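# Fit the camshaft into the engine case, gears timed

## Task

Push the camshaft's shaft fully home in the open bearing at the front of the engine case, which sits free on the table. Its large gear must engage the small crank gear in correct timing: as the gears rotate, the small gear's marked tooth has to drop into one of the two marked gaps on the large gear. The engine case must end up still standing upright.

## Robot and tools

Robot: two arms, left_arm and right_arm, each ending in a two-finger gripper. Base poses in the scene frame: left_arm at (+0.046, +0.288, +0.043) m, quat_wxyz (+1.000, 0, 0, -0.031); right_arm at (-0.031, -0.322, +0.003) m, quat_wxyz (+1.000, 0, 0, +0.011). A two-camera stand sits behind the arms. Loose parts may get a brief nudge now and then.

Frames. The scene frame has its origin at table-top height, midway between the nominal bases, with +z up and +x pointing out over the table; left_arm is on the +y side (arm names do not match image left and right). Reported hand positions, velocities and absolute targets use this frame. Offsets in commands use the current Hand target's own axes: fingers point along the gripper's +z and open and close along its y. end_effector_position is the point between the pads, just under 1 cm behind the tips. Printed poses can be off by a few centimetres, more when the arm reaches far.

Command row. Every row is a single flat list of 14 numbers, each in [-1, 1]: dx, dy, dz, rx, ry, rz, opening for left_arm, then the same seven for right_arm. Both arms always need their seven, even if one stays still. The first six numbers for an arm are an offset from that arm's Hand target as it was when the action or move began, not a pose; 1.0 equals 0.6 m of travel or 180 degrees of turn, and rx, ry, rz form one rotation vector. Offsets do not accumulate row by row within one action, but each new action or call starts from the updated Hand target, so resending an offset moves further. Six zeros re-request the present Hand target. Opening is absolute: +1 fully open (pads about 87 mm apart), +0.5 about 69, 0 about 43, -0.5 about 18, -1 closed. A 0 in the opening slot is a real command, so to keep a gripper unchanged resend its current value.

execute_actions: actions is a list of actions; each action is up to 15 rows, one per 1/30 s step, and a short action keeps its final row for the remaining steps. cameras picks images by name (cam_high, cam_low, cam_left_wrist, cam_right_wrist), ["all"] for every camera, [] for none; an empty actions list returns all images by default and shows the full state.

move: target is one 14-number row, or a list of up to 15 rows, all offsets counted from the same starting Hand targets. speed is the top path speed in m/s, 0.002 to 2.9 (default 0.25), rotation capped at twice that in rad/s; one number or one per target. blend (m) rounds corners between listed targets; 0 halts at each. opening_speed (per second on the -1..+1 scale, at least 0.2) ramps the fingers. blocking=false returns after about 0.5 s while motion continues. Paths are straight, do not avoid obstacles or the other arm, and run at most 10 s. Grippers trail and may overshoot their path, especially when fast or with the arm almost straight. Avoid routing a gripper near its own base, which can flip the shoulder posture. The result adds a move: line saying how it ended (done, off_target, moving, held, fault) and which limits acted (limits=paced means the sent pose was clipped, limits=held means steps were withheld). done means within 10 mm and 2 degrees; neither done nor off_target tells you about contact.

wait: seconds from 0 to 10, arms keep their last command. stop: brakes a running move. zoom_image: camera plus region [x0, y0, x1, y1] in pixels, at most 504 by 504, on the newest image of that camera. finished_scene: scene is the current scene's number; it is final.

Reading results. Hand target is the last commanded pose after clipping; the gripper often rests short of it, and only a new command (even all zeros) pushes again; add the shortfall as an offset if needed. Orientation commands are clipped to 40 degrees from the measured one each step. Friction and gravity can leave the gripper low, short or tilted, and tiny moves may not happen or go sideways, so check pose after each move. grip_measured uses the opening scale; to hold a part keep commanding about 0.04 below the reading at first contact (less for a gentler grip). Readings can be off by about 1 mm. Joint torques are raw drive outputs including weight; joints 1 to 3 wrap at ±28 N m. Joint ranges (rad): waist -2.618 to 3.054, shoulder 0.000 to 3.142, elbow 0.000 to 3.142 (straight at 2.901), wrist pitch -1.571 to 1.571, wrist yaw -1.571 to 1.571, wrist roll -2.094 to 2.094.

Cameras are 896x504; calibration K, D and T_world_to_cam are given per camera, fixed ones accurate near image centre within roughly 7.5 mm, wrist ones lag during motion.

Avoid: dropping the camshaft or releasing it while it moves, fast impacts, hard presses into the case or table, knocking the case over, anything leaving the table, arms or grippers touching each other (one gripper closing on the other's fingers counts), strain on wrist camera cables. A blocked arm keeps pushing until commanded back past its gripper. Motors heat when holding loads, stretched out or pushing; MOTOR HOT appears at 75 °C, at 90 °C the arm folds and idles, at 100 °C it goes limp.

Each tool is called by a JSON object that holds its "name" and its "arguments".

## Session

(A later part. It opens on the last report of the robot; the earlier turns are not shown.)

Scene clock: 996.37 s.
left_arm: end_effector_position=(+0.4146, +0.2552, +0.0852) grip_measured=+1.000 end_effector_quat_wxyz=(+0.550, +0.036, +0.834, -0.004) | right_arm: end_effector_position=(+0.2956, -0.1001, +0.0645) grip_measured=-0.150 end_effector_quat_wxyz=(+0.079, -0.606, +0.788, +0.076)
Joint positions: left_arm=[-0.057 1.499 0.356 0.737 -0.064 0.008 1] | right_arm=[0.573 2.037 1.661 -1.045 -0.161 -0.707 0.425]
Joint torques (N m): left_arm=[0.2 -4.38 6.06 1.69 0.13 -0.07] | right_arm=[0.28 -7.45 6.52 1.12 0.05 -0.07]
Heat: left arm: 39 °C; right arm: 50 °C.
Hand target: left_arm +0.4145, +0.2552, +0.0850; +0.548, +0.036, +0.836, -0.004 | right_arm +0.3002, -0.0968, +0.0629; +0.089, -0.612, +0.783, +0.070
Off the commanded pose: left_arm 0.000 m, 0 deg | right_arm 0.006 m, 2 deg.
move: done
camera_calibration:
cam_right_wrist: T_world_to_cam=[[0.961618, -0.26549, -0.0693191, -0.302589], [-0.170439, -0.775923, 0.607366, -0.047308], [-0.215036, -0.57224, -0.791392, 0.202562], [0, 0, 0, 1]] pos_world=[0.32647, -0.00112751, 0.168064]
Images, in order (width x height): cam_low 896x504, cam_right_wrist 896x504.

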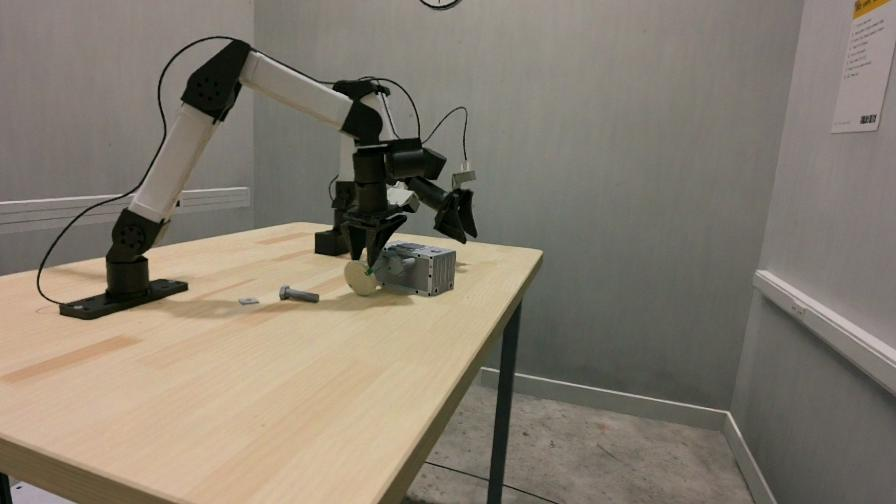

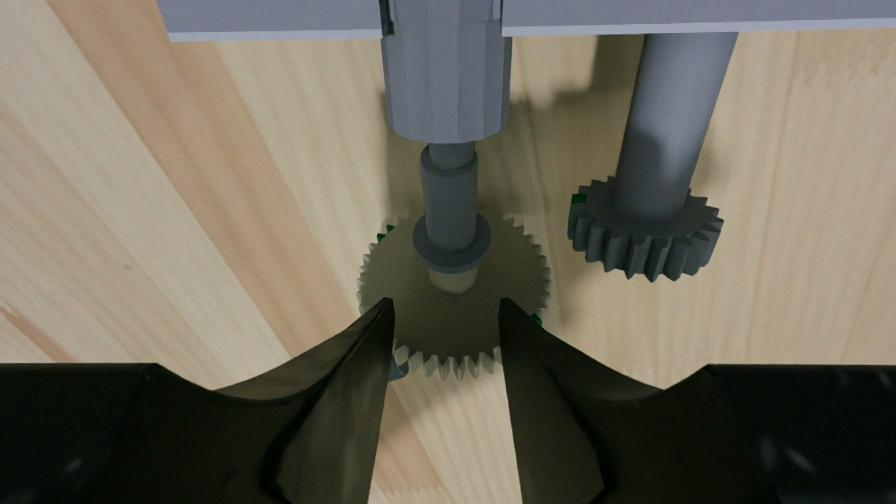

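{"name": "move", "arguments": {"target": [0,0,0,0,0,0,1,-0.0013,-0.003,0.0328,0,0,0,-0.15], "speed": 0.05, "cameras": ["cam_low","cam_right_wrist"]}}

{"name": "zoom_image", "arguments": {"camera": "cam_low", "region": [330, 220, 430, 300]}}

Scene clock: 1012.93 s.
left_arm: end_effector_position=(+0.4146, +0.2552, +0.0852) grip_measured=+1.000 end_effector_quat_wxyz=(+0.550, +0.036, +0.834, -0.004) | right_arm: end_effector_position=(+0.2990, -0.0957, +0.0456) grip_measured=-0.150 end_effector_quat_wxyz=(+0.079, -0.608, +0.786, +0.076)
Joint positions: left_arm=[-0.057 1.499 0.356 0.737 -0.064 0.008 1] | right_arm=[0.577 2.069 1.633 -0.984 -0.161 -0.707 0.425]
Joint torques (N m): left_arm=[0.21 -4.46 6.17 1.62 0.17 -0.1] | right_arm=[0.34 -7.6 6.53 1.12 0.06 -0.01]
Heat: left arm: 39 °C; right arm: 48 °C.
Hand target: left_arm +0.4145, +0.2552, +0.0850; +0.548, +0.036, +0.836, -0.004 | right_arm +0.3032, -0.0921, +0.0441; +0.089, -0.612, +0.783, +0.070
Off the commanded pose: left_arm 0.000 m, 0 deg | right_arm 0.006 m, 1 deg.
move: done
camera_calibration:
cam_right_wrist: T_world_to_cam=[[0.962871, -0.26125, -0.0680345, -0.306108], [-0.167821, -0.776646, 0.607171, -0.0327323], [-0.211462, -0.573209, -0.791653, 0.189751], [0, 0, 0, 1]] pos_world=[0.329374, 0.00337459, 0.149265]
Images, in order (width x height): cam_low 896x504, cam_right_wrist 896x504.

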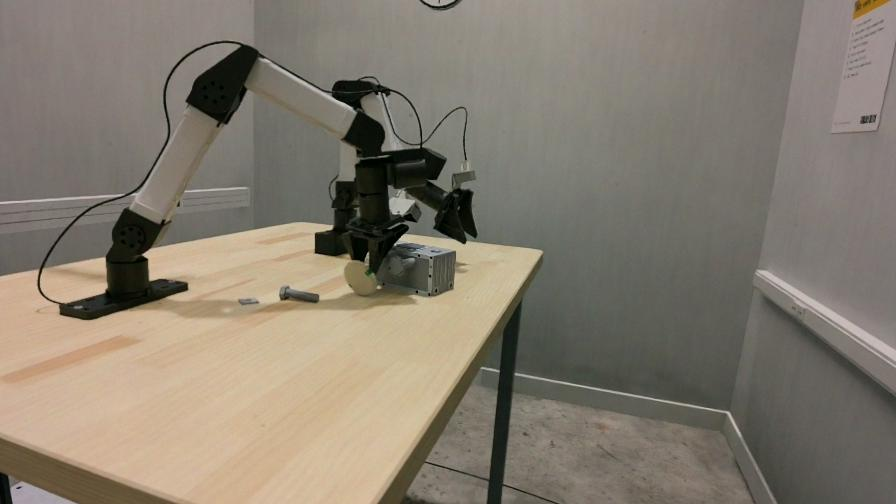

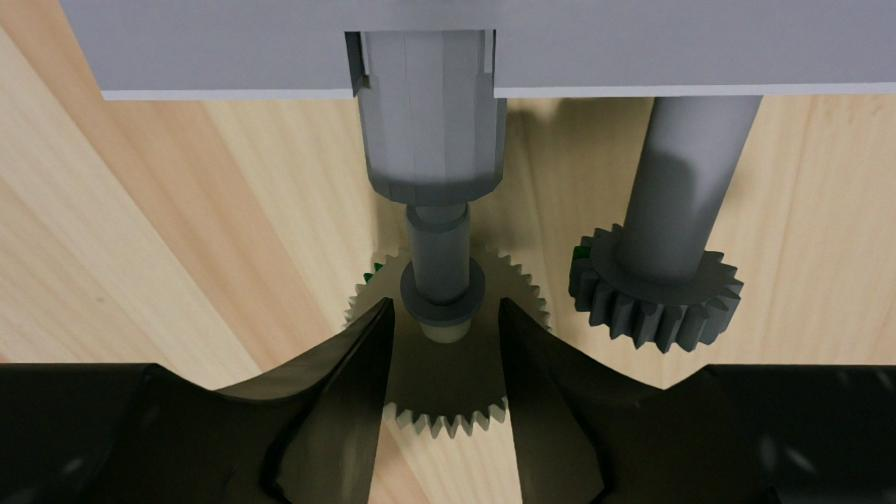

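Scaled by 5.040 from the camera's 896x504 image, which has a finer 1280x720 frame.

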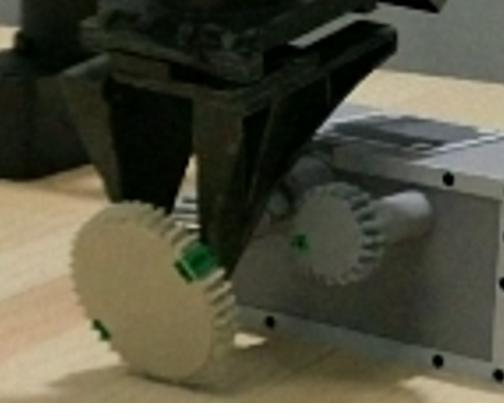

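{"name": "move", "arguments": {"target": [0,0,0,0,0,0,1,0,0,0,0,0,0,-0.8], "opening_speed": 0.5, "cameras": ["cam_low","cam_right_wrist"]}}

{"name": "zoom_image", "arguments": {"camera": "cam_low", "region": [330, 220, 430, 300]}}

Scene clock: 1027.93 s.
left_arm: end_effector_position=(+0.4146, +0.2552, +0.0852) grip_measured=+1.000 end_effector_quat_wxyz=(+0.550, +0.036, +0.834, -0.004) | right_arm: end_effector_position=(+0.2989, -0.0963, +0.0456) grip_measured=-0.511 end_effector_quat_wxyz=(+0.078, -0.608, +0.786, +0.075)
Joint positions: left_arm=[-0.057 1.499 0.356 0.737 -0.064 0.008 1] | right_arm=[0.577 2.069 1.633 -0.986 -0.158 -0.707 0.245]
Joint torques (N m): left_arm=[0.13 -4.55 6.04 1.67 0.12 -0.12] | right_arm=[0.35 -7.58 6.5 1.14 0.03 -0.01]
Heat: left arm: 39 °C; right arm: 47 °C.
Hand target: left_arm +0.4145, +0.2552, +0.0850; +0.548, +0.036, +0.836, -0.004 | right_arm +0.3032, -0.0921, +0.0440; +0.089, -0.612, +0.783, +0.070
Off the commanded pose: left_arm 0.000 m, 0 deg | right_arm 0.006 m, 1 deg.
move: done
camera_calibration:
cam_right_wrist: T_world_to_cam=[[0.962812, -0.261657, -0.0672879, -0.3062], [-0.168037, -0.774988, 0.609226, -0.033041], [-0.211556, -0.575264, -0.790136, 0.189134], [0, 0, 0, 1]] pos_world=[0.329274, 0.00307598, 0.148968]
Images, in order (width x height): cam_low 896x504, cam_right_wrist 896x504.

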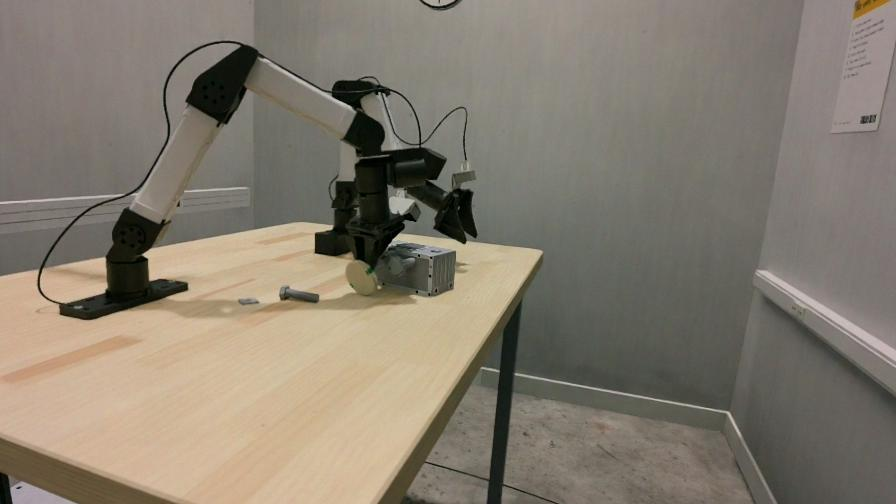

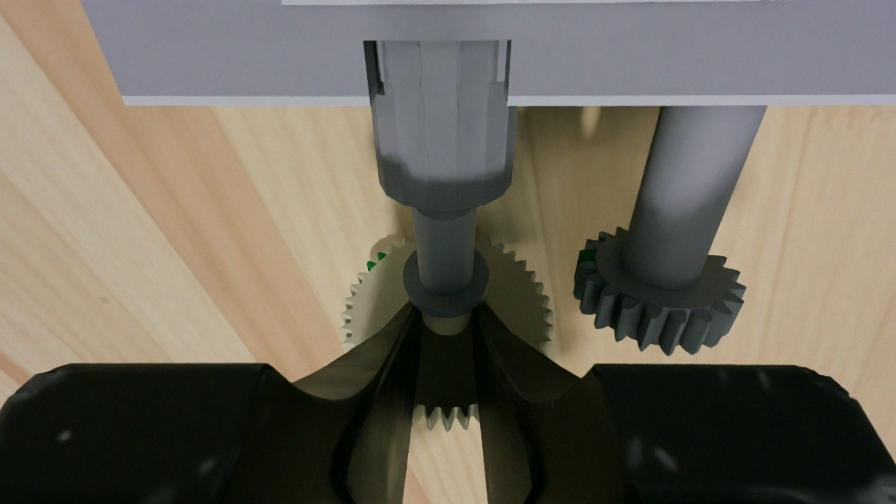

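Scaled by 5.040 from the camera's 896x504 image, which has a finer 1280x720 frame.

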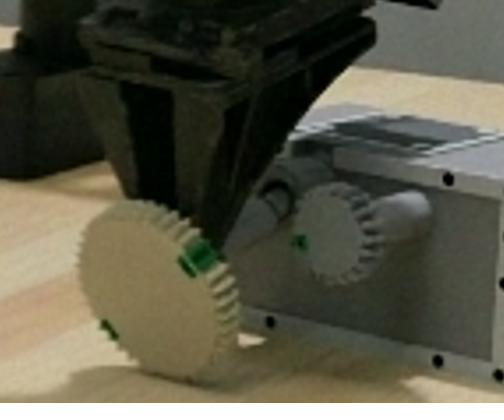

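{"name": "move", "arguments": {"target": [0,0,0,0,0,0,1,-0.0083,0,-0.0357,0,0.083,0,-0.8], "speed": 0.04, "cameras": ["cam_low","cam_right_wrist","cam_high"]}}

{"name": "zoom_image", "arguments": {"camera": "cam_low", "region": [330, 220, 430, 300]}}

{"name": "zoom_image", "arguments": {"camera": "cam_high", "region": [400, 210, 500, 290]}}

Scene clock: 1040.37 s.
left_arm: end_effector_position=(+0.4146, +0.2552, +0.0852) grip_measured=+1.000 end_effector_quat_wxyz=(+0.550, +0.036, +0.834, -0.004) | right_arm: end_effector_position=(+0.3015, -0.0920, +0.0631) grip_measured=-0.516 end_effector_quat_wxyz=(-0.011, -0.617, +0.787, +0.001)
Joint positions: left_arm=[-0.057 1.499 0.356 0.737 -0.064 0.008 1] | right_arm=[0.648 2.27 2.004 -1.328 -0.002 -0.662 0.242]
Joint torques (N m): left_arm=[-0.06 -4.7 6.19 1.65 0.11 -0.06] | right_arm=[0.28 -7.98 8.99 0.23 0.26 0.11]
Heat: left arm: 39 °C; right arm: 47 °C.
Hand target: left_arm +0.4145, +0.2552, +0.0850; +0.548, +0.036, +0.836, -0.004 | right_arm +0.3031, -0.0921, +0.0661; -0.014, -0.616, +0.788, -0.010
Off the commanded pose: left_arm 0.000 m, 0 deg | right_arm 0.003 m, 1 deg.
move: done
camera_calibration:
cam_right_wrist: T_world_to_cam=[[0.963762, -0.260804, -0.0560793, -0.307313], [-0.122313, -0.618836, 0.775939, -0.0498445], [-0.237072, -0.740961, -0.62831, 0.188308], [0, 0, 0, 1]] pos_world=[0.334722, 0.0285354, 0.139758]
Images, in order (width x height): cam_high 896x504, cam_low 896x504, cam_right_wrist 896x504.

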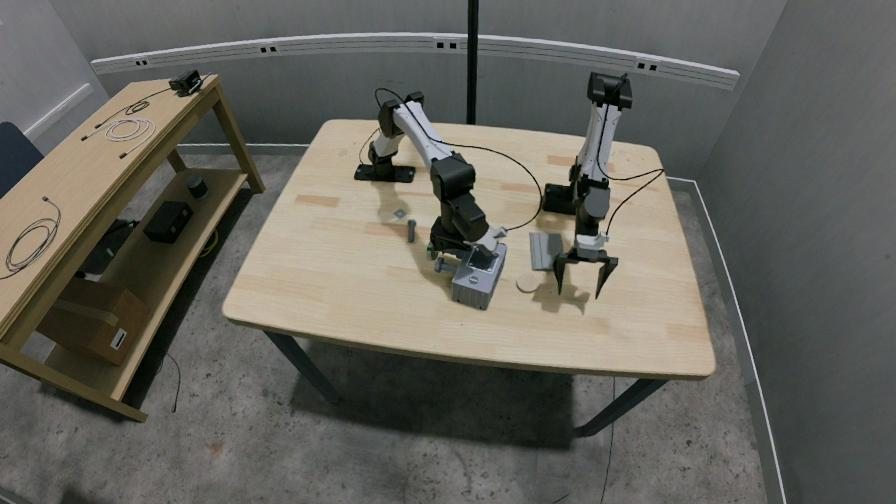

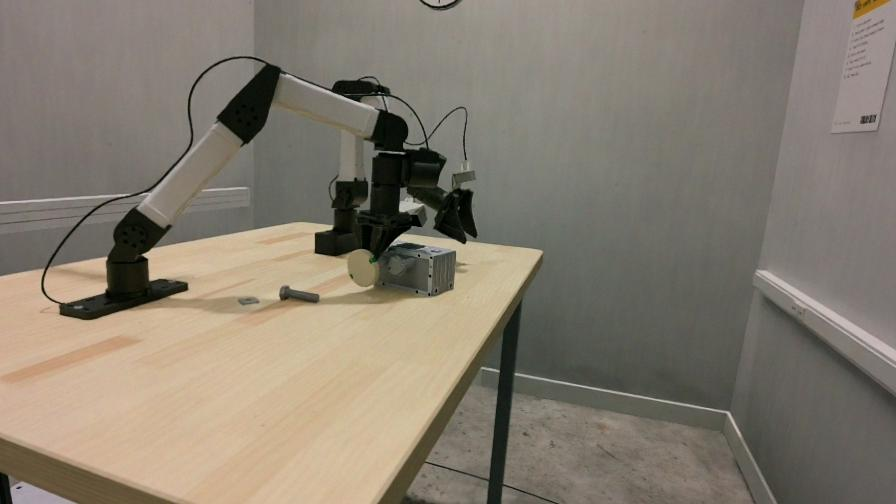

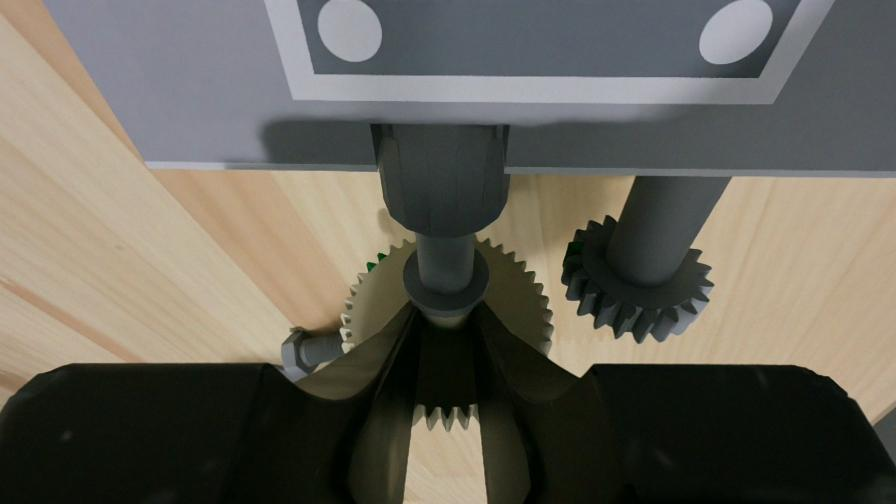

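Scaled by 5.040 from the camera's 896x504 image, which has a finer 1280x720 frame.

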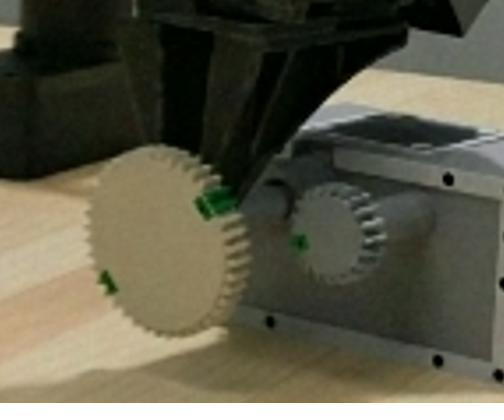

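Scaled by 5.040 from the camera's 896x504 image, which has a finer 1280x720 frame.

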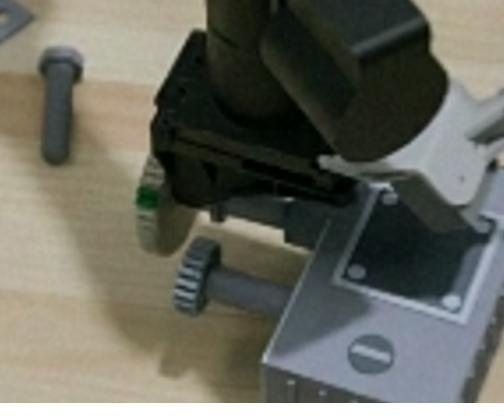

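{"name": "move", "arguments": {"target": [0,0,0,0,0,0,1,0,-0.004,0.0013,-0.19,0,0,-0.8], "speed": 0.12, "cameras": ["cam_low","cam_right_wrist","cam_high"]}}

{"name": "zoom_image", "arguments": {"camera": "cam_low", "region": [330, 220, 430, 300]}}

{"name": "zoom_image", "arguments": {"camera": "cam_high", "region": [400, 210, 500, 290]}}

Scene clock: 1111.03 s.
left_arm: end_effector_position=(+0.4146, +0.2552, +0.0852) grip_measured=+1.000 end_effector_quat_wxyz=(+0.550, +0.036, +0.834, -0.004) | right_arm: end_effector_position=(+0.3003, -0.0920, +0.0606) grip_measured=-0.520 end_effector_quat_wxyz=(-0.066, -0.587, +0.784, +0.192)
Joint positions: left_arm=[-0.057 1.499 0.356 0.737 -0.064 0.008 1] | right_arm=[0.5 2.459 2.284 -1.583 -0.365 -0.798 0.24]
Joint torques (N m): left_arm=[0.09 -4.56 6.17 1.65 0.13 -0.09] | right_arm=[-1.4 -9.95 7.04 0.1 -0.37 -0.09]
Motor temperatures (°C): left_arm=[22 32 33 39 22 22 22] | right_arm=[23 43 48 29 23 24 25]
Heat: left arm: 39 °C; right arm: 48 °C.
Hand target: left_arm +0.4145, +0.2552, +0.0850; +0.548, +0.036, +0.836, -0.004 | right_arm +0.3056, -0.0927, +0.0652; -0.194, -0.584, +0.756, +0.222
Off the commanded pose: left_arm 0.000 m, 0 deg | right_arm 0.007 m, 15 deg.
joint read past its limit (right arm) — joint 4 (wrist pitch), lower limit.
joint sent to its limit (right arm) — joint 4 (wrist pitch), lower limit. The joint targets are off in orientation, not in position.
move: off_target (right_arm)
camera_calibration:
cam_right_wrist: T_world_to_cam=[[0.873059, -0.250743, -0.418206, -0.256183], [0.0709476, -0.783208, 0.617699, -0.111627], [-0.482426, -0.568958, -0.665997, 0.278119], [0, 0, 0, 1]] pos_world=[0.365755, 0.00657501, 0.147041]
Images, in order (width x height): cam_high 896x504, cam_low 896x504, cam_right_wrist 896x504.

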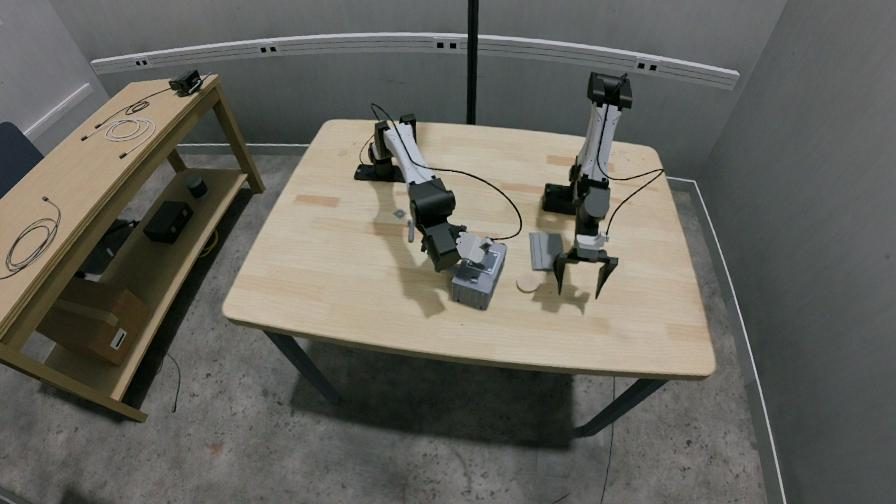

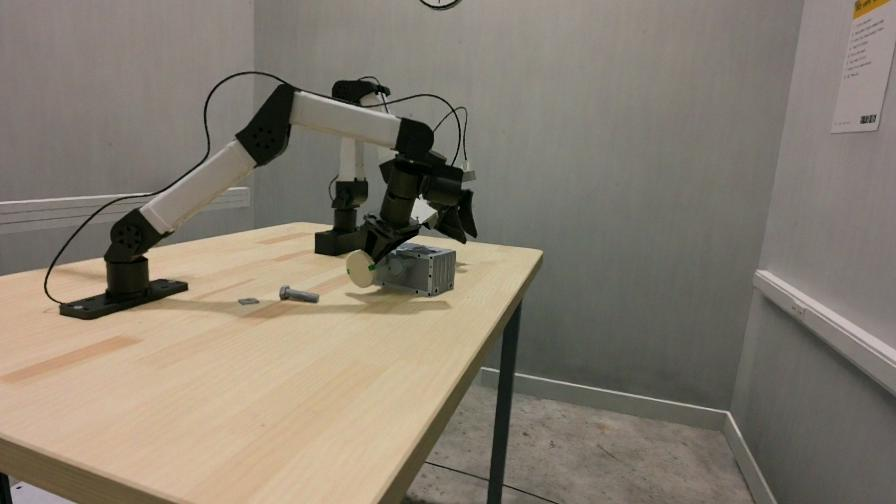

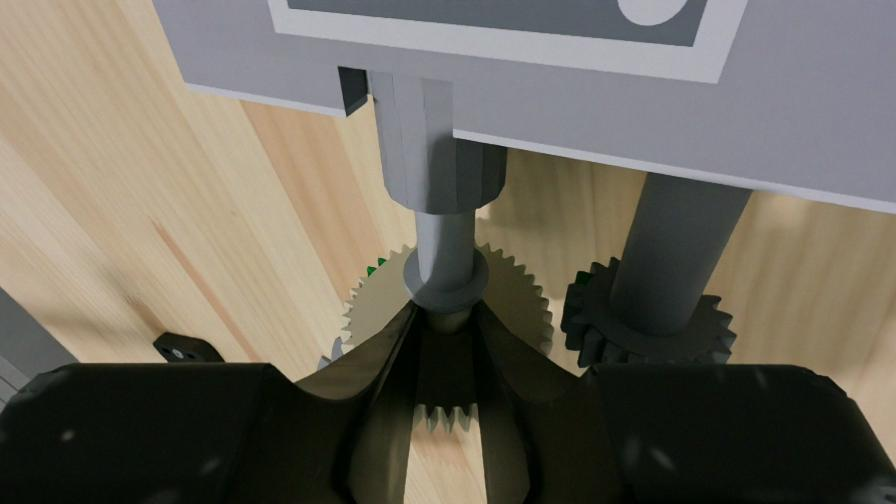

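Scaled by 5.040 from the camera's 896x504 image, which has a finer 1280x720 frame.

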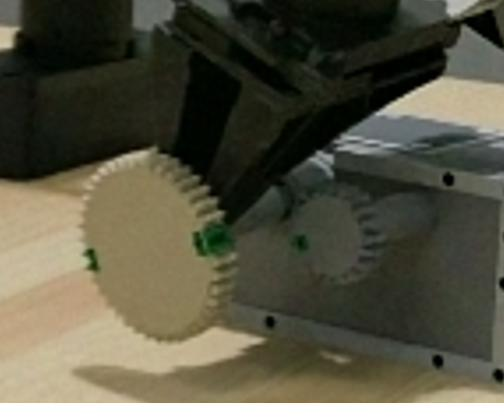

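Scaled by 5.040 from the camera's 896x504 image, which has a finer 1280x720 frame.

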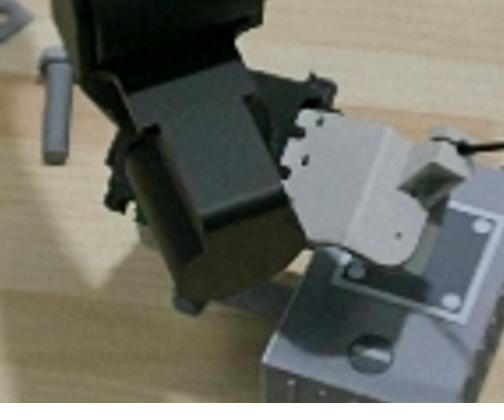

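{"name": "move", "arguments": {"target": [0,0,0,0,0,0,1,-0.0005,-0.0085,0.0125,0.07,-0.05,0,-0.8], "speed": 0.05, "cameras": ["cam_low","cam_right_wrist"]}}

{"name": "zoom_image", "arguments": {"camera": "cam_low", "region": [330, 220, 430, 300]}}

Scene clock: 1132.83 s.
left_arm: end_effector_position=(+0.4146, +0.2552, +0.0852) grip_measured=+1.000 end_effector_quat_wxyz=(+0.550, +0.036, +0.834, -0.004) | right_arm: end_effector_position=(+0.2997, -0.0924, +0.0562) grip_measured=-0.520 end_effector_quat_wxyz=(-0.072, -0.585, +0.784, +0.193)
Joint positions: left_arm=[-0.057 1.499 0.356 0.737 -0.064 0.008 1] | right_arm=[0.5 2.47 2.284 -1.583 -0.365 -0.798 0.24]
Joint torques (N m): left_arm=[0.2 -4.51 6.05 1.66 0.15 -0.06] | right_arm=[-0.27 -8.79 8.39 0.08 0.02 0.14]
Heat: left arm: 39 °C; right arm: 47 °C.
Hand target: left_arm +0.4145, +0.2552, +0.0850; +0.548, +0.036, +0.836, -0.004 | right_arm +0.3055, -0.0928, +0.0563; -0.069, -0.583, +0.789, +0.182
Off the commanded pose: left_arm 0.000 m, 0 deg | right_arm 0.006 m, 1 deg.
joint read past its limit (right arm) — joint 4 (wrist pitch), lower limit.
joint sent to its limit (right arm) — joint 4 (wrist pitch), lower limit. The joint targets still meet the commanded pose.
move: done
camera_calibration:
cam_right_wrist: T_world_to_cam=[[0.868649, -0.253598, -0.425602, -0.256085], [0.0770293, -0.779479, 0.621675, -0.110923], [-0.489403, -0.572801, -0.657559, 0.27598], [0, 0, 0, 1]] pos_world=[0.366058, 0.00667685, 0.14144]
Images, in order (width x height): cam_low 896x504, cam_right_wrist 896x504.

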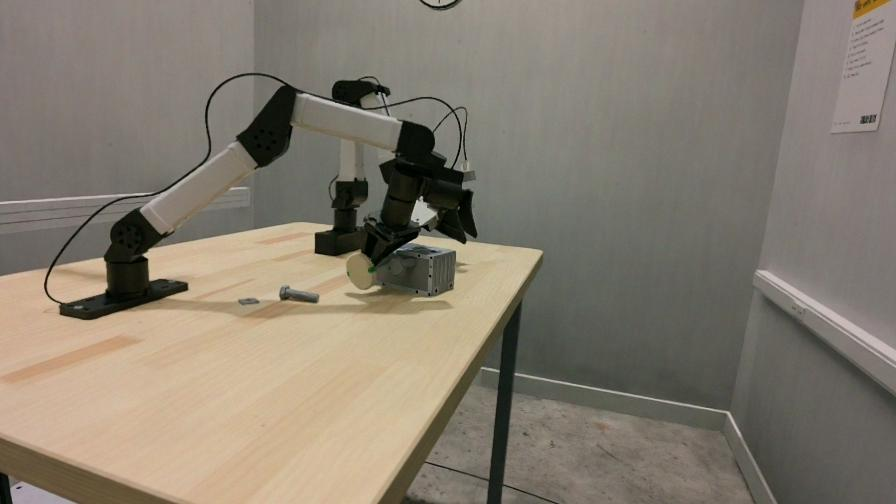

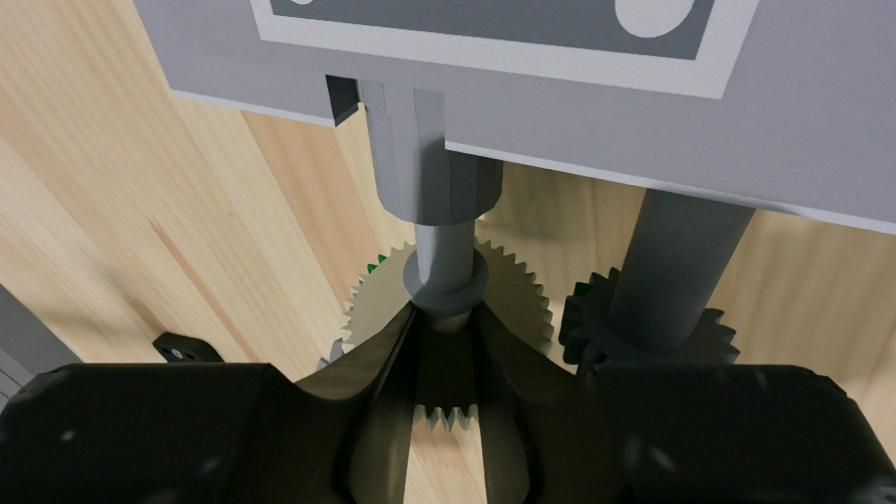

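Scaled by 5.040 from the camera's 896x504 image, which has a finer 1280x720 frame.

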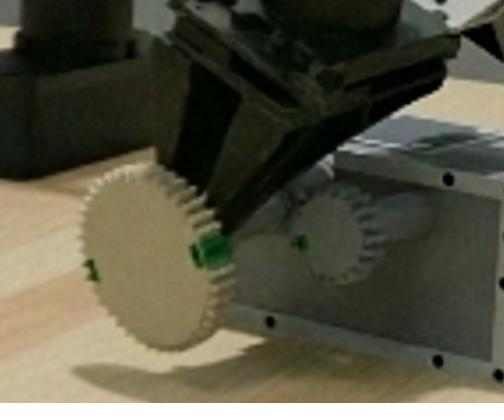

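{"name": "move", "arguments": {"target": [0,0,0,0,0,0,1,0.0017,-0.0061,0.0154,0,-0.045,0,-0.8], "speed": 0.05}}

{"name": "move", "arguments": {"target": [0,0,0,0,0,0,1,0,0,0,0,0,0,-0.15], "opening_speed": 0.4, "cameras": ["cam_low","cam_right_wrist"]}}

{"name": "zoom_image", "arguments": {"camera": "cam_low", "region": [330, 220, 430, 300]}}

Scene clock: 1145.87 s.
left_arm: end_effector_position=(+0.4146, +0.2552, +0.0852) grip_measured=+1.000 end_effector_quat_wxyz=(+0.550, +0.036, +0.834, -0.004) | right_arm: end_effector_position=(+0.2955, -0.0925, +0.0478) grip_measured=-0.520 end_effector_quat_wxyz=(-0.035, -0.569, +0.788, +0.233)
Joint positions: left_arm=[-0.057 1.499 0.356 0.737 -0.064 0.008 1] | right_arm=[0.466 2.366 2.065 -1.415 -0.454 -0.798 0.24]
Joint torques (N m): left_arm=[0.09 -4.62 6.26 1.65 0.14 -0.08] | right_arm=[-0.79 -10.17 4.68 0.76 -0.09 0.1]
Heat: left arm: 39 °C; right arm: 47 °C.
Hand target: left_arm +0.4145, +0.2552, +0.0850; +0.548, +0.036, +0.836, -0.004 | right_arm +0.3055, -0.0927, +0.0461; -0.013, -0.569, +0.792, +0.223
Off the commanded pose: left_arm 0.000 m, 0 deg | right_arm 0.010 m, 3 deg.
move: off_target (right_arm)

Scene clock: 1147.70 s.
left_arm: end_effector_position=(+0.4146, +0.2552, +0.0852) grip_measured=+1.000 end_effector_quat_wxyz=(+0.550, +0.036, +0.834, -0.004) | right_arm: end_effector_position=(+0.2926, -0.0905, +0.0457) grip_measured=-0.151 end_effector_quat_wxyz=(-0.037, -0.565, +0.788, +0.241)
Joint positions: left_arm=[-0.057 1.499 0.356 0.737 -0.064 0.008 1] | right_arm=[0.466 2.365 2.05 -1.407 -0.472 -0.794 0.425]
Joint torques (N m): left_arm=[0.23 -4.56 6.12 1.69 0.15 -0.08] | right_arm=[-0.79 -10.24 6.02 0.65 0.09 0.06]
Heat: left arm: 39 °C; right arm: 47 °C.
Hand target: left_arm +0.4145, +0.2552, +0.0850; +0.548, +0.036, +0.836, -0.004 | right_arm +0.3055, -0.0927, +0.0462; -0.013, -0.569, +0.792, +0.223
Off the commanded pose: left_arm 0.000 m, 0 deg | right_arm 0.013 m, 3 deg.
move: off_target (right_arm)
camera_calibration:
cam_right_wrist: T_world_to_cam=[[0.849803, -0.251426, -0.463271, -0.246502], [0.0377304, -0.847634, 0.529238, -0.0928471], [-0.525749, -0.467227, -0.710835, 0.289341], [0, 0, 0, 1]] pos_world=[0.365102, -0.00548962, 0.140614]
Images, in order (width x height): cam_low 896x504, cam_right_wrist 896x504.

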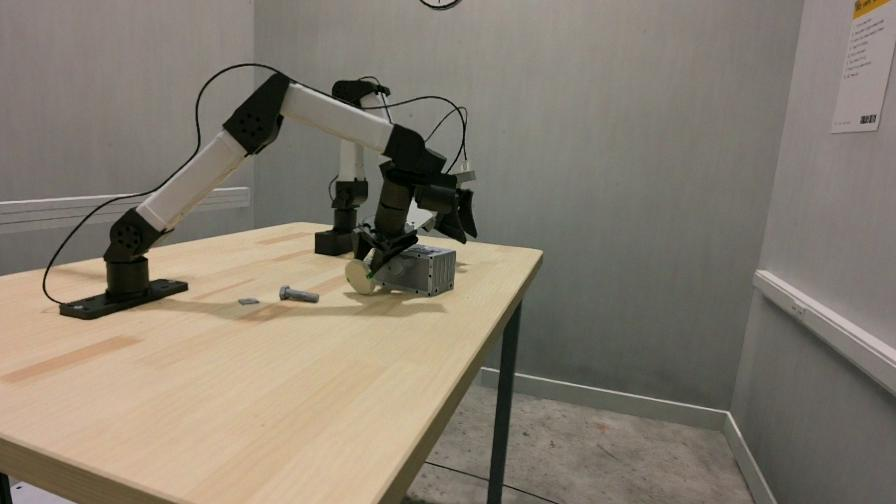

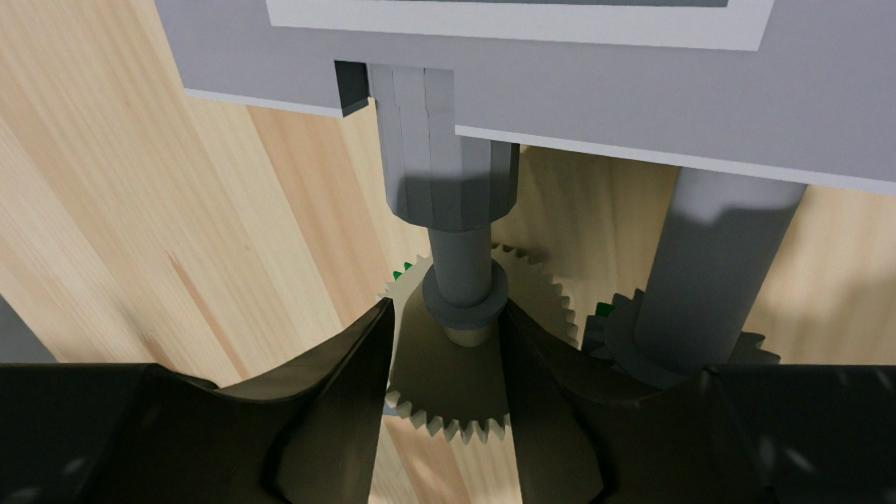

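Scaled by 5.040 from the camera's 896x504 image, which has a finer 1280x720 frame.

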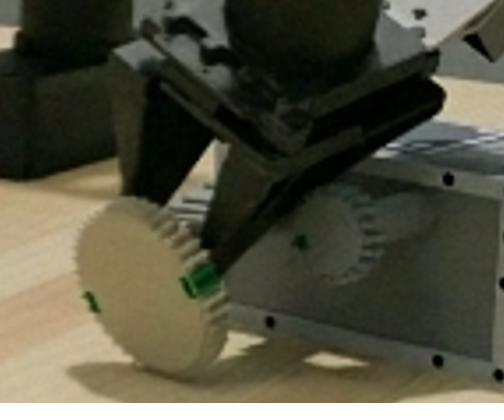

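{"name": "zoom_image", "arguments": {"camera": "cam_low", "region": [340, 245, 415, 300]}}

Scaled by 6.720 from the camera's 896x504 image, which has a finer 1280x720 frame.

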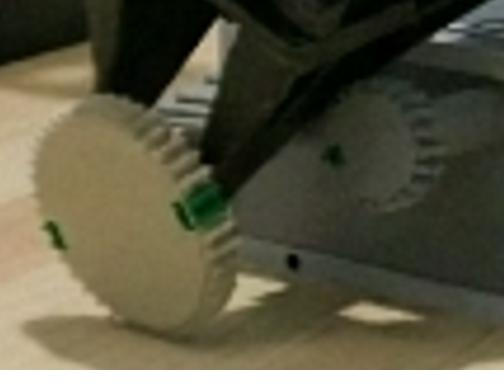

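{"name": "move", "arguments": {"target": [[0,0,0,0,0,0,1,0,0,-0.058,0,0,0,-0.15],[0,0,0,0,0,0,1,0.0035,0.0358,-0.0435,0.1806,0.0061,-0.0395,-0.15]], "speed": 0.1, "cameras": ["cam_low","cam_right_wrist"]}}

{"name": "zoom_image", "arguments": {"camera": "cam_low", "region": [340, 245, 415, 300]}}

Scene clock: 1192.60 s.
left_arm: end_effector_position=(+0.4146, +0.2552, +0.0852) grip_measured=+1.000 end_effector_quat_wxyz=(+0.550, +0.036, +0.834, -0.004) | right_arm: end_effector_position=(+0.2904, -0.0987, +0.0658) grip_measured=-0.150 end_effector_quat_wxyz=(+0.133, -0.604, +0.786, -0.005)
Joint positions: left_arm=[-0.057 1.499 0.356 0.737 -0.064 0.008 1] | right_arm=[0.657 1.918 1.479 -0.865 0.016 -0.634 0.425]
Joint torques (N m): left_arm=[0.18 -4.62 6.24 1.63 0.11 -0.11] | right_arm=[0.14 -9.61 6.32 1.22 0.19 0.12]
Motor temperatures (°C): left_arm=[22 32 33 39 22 22 22] | right_arm=[23 48 46 29 23 24 24]
Heat: left arm: 39 °C; right arm: 48 °C.
Hand target: left_arm +0.4145, +0.2552, +0.0850; +0.548, +0.036, +0.836, -0.004 | right_arm +0.2927, -0.0980, +0.0770; +0.153, -0.599, +0.786, -0.012
Off the commanded pose: left_arm 0.000 m, 0 deg | right_arm 0.012 m, 2 deg.
move: off_target (right_arm)
camera_calibration:
cam_right_wrist: T_world_to_cam=[[0.950099, -0.286066, 0.124409, -0.308592], [-0.300592, -0.732928, 0.610296, -0.00603118], [-0.0834016, -0.617239, -0.782343, 0.160068], [0, 0, 0, 1]] pos_world=[0.30473, 0.00610212, 0.167301]
Images, in order (width x height): cam_low 896x504, cam_right_wrist 896x504.

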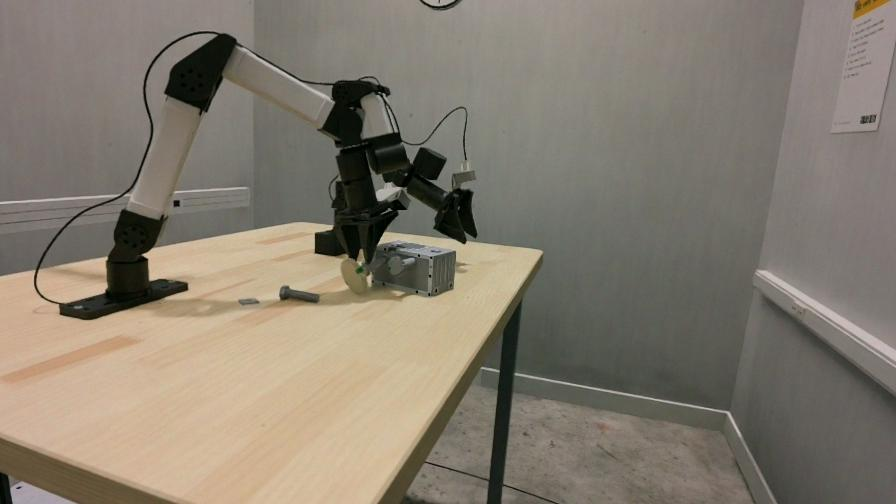

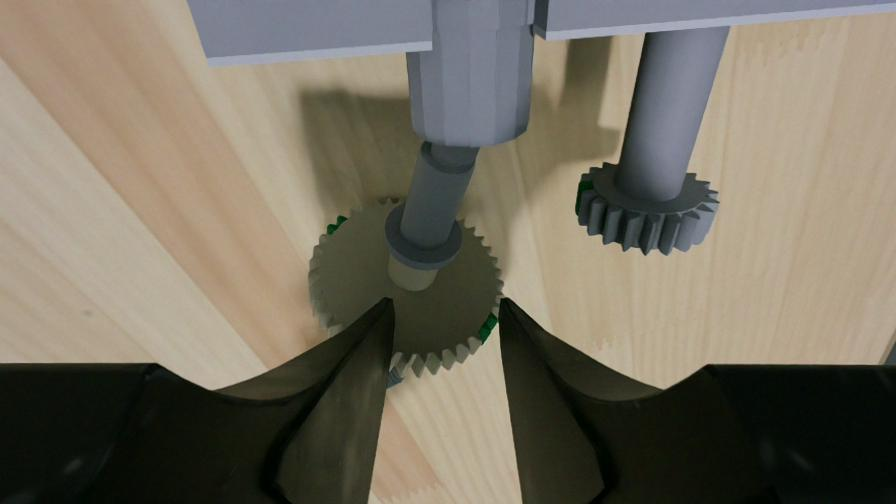

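Scaled by 6.720 from the camera's 896x504 image, which has a finer 1280x720 frame.

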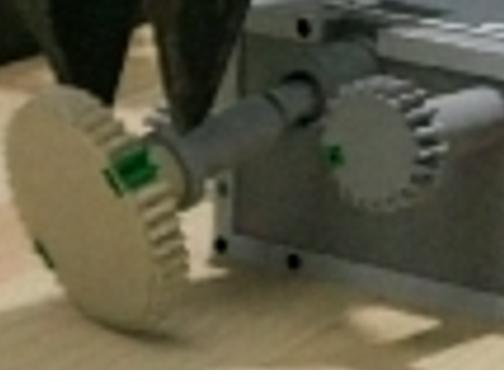

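{"name": "move", "arguments": {"target": [[0,0,0,0,0,0,1,-0.0113,-0.0101,-0.0477,0,0,0,-0.15],[0,0,0,0,0,0,1,-0.0165,0.0472,-0.0253,0.1173,0.0272,0.0712,-0.15]], "speed": 0.1, "cameras": ["cam_low","cam_right_wrist"]}}

{"name": "zoom_image", "arguments": {"camera": "cam_low", "region": [320, 220, 430, 300]}}

Scene clock: 1230.33 s.
left_arm: end_effector_position=(+0.4146, +0.2552, +0.0852) grip_measured=+1.000 end_effector_quat_wxyz=(+0.550, +0.036, +0.834, -0.004) | right_arm: end_effector_position=(+0.2611, -0.0878, +0.0822) grip_measured=-0.150 end_effector_quat_wxyz=(+0.205, -0.478, +0.838, -0.165)
Joint positions: left_arm=[-0.057 1.499 0.356 0.737 -0.064 0.008 1] | right_arm=[0.886 1.862 1.393 -0.825 0.461 -0.196 0.425]
Joint torques (N m): left_arm=[0.17 -4.42 6.26 1.68 0.15 -0.07] | right_arm=[0.28 -7.76 6.61 1.42 0.47 0.17]
Heat: left arm: 39 °C; right arm: 49 °C.
Hand target: left_arm +0.4145, +0.2552, +0.0850; +0.548, +0.036, +0.836, -0.004 | right_arm +0.2647, -0.0832, +0.0881; +0.227, -0.469, +0.838, -0.164
Off the commanded pose: left_arm 0.000 m, 0 deg | right_arm 0.008 m, 3 deg.
move: off_target (right_arm)
camera_calibration:
cam_right_wrist: T_world_to_cam=[[0.74284, -0.510974, 0.432544, -0.270614], [-0.666658, -0.505443, 0.547808, 0.103847], [-0.0612893, -0.695293, -0.716109, 0.159032], [0, 0, 0, 1]] pos_world=[0.280001, 0.0247857, 0.174048]
Images, in order (width x height): cam_low 896x504, cam_right_wrist 896x504.

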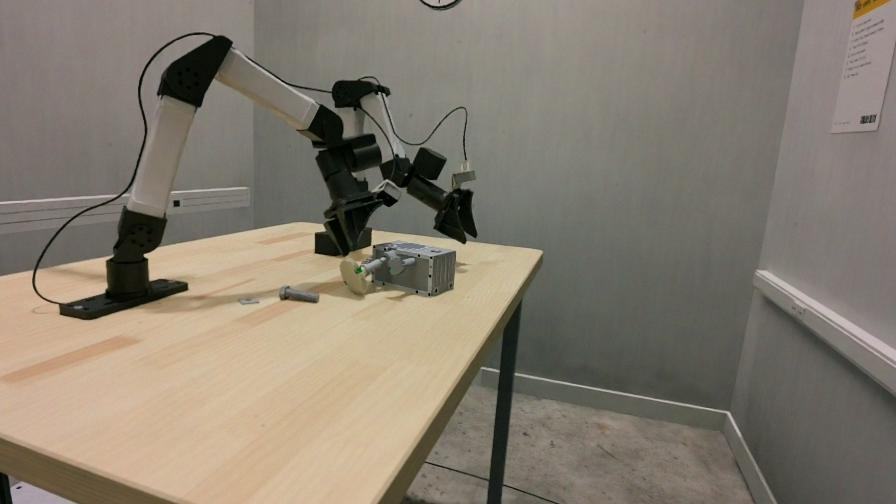

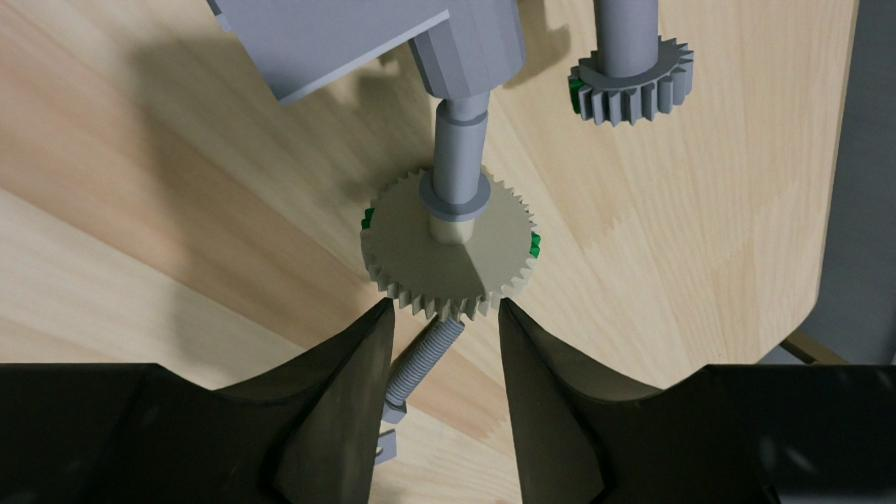

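Scaled by 4.582 from the camera's 896x504 image, which has a finer 1280x720 frame.

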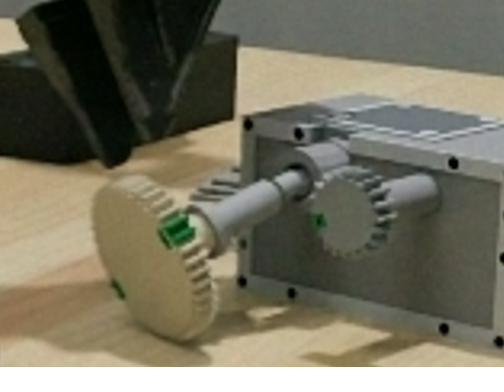

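{"name": "move", "arguments": {"target": [0,0,0,0,0,0,1,0.002,0,0.07,0,0,0,-0.15], "speed": 0.07, "cameras": ["cam_low","cam_right_wrist"]}}

{"name": "zoom_image", "arguments": {"camera": "cam_low", "region": [320, 220, 430, 300]}}

Scene clock: 1249.67 s.
left_arm: end_effector_position=(+0.4146, +0.2552, +0.0852) grip_measured=+1.000 end_effector_quat_wxyz=(+0.550, +0.036, +0.834, -0.004) | right_arm: end_effector_position=(+0.2812, -0.0890, +0.0527) grip_measured=-0.150 end_effector_quat_wxyz=(+0.217, -0.472, +0.838, -0.167)
Joint positions: left_arm=[-0.057 1.499 0.356 0.737 -0.064 0.008 1] | right_arm=[0.846 1.916 1.338 -0.674 0.461 -0.234 0.425]
Joint torques (N m): left_arm=[0.24 -4.59 6.16 1.68 0.13 -0.1] | right_arm=[-0.69 -6.72 6.64 1.52 0.28 -0.02]
Heat: left arm: 39 °C; right arm: 47 °C.
Hand target: left_arm +0.4145, +0.2552, +0.0850; +0.548, +0.036, +0.836, -0.004 | right_arm +0.2865, -0.0868, +0.0524; +0.227, -0.469, +0.838, -0.164
Off the commanded pose: left_arm 0.000 m, 0 deg | right_arm 0.006 m, 1 deg.
move: done
camera_calibration:
cam_right_wrist: T_world_to_cam=[[0.728831, -0.521819, 0.443295, -0.27102], [-0.682837, -0.5063, 0.526683, 0.138341], [-0.0503929, -0.686561, -0.725324, 0.136564], [0, 0, 0, 1]] pos_world=[0.298874, 0.0223777, 0.146333]
Images, in order (width x height): cam_low 896x504, cam_right_wrist 896x504.

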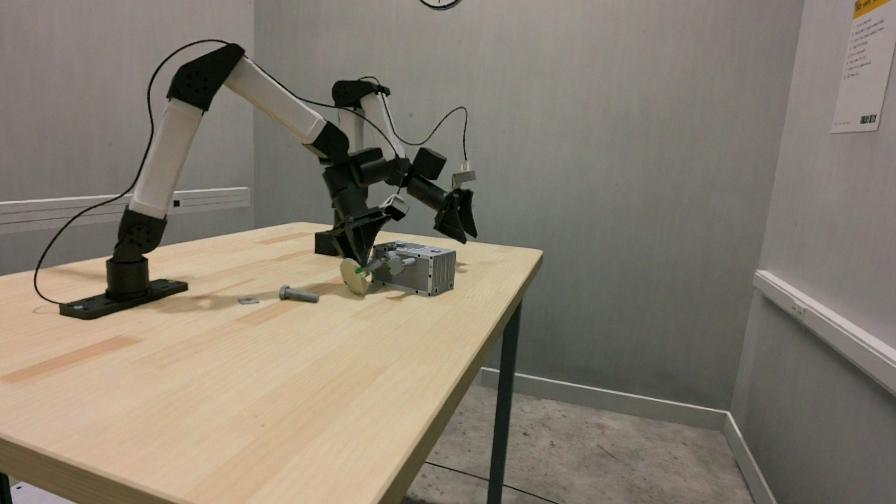

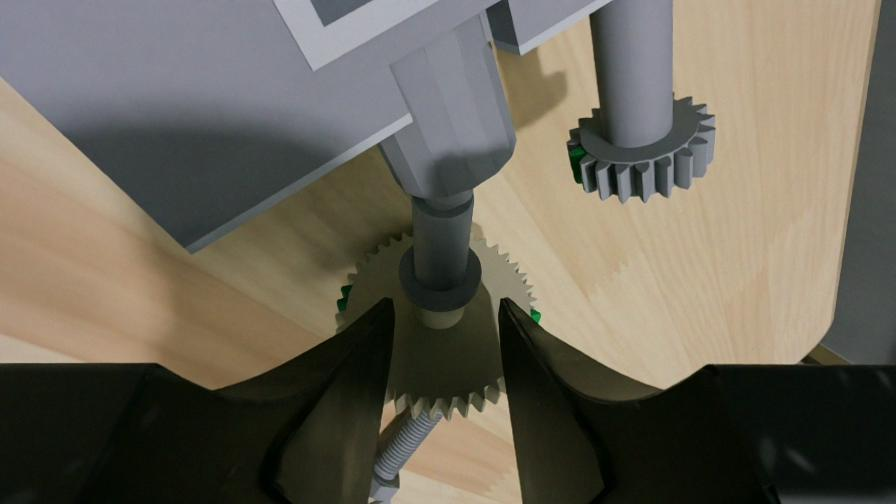

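Scaled by 4.582 from the camera's 896x504 image, which has a finer 1280x720 frame.

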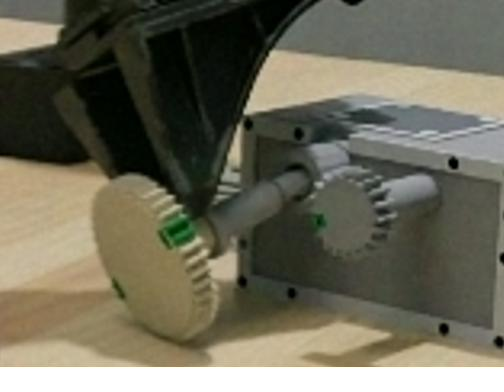

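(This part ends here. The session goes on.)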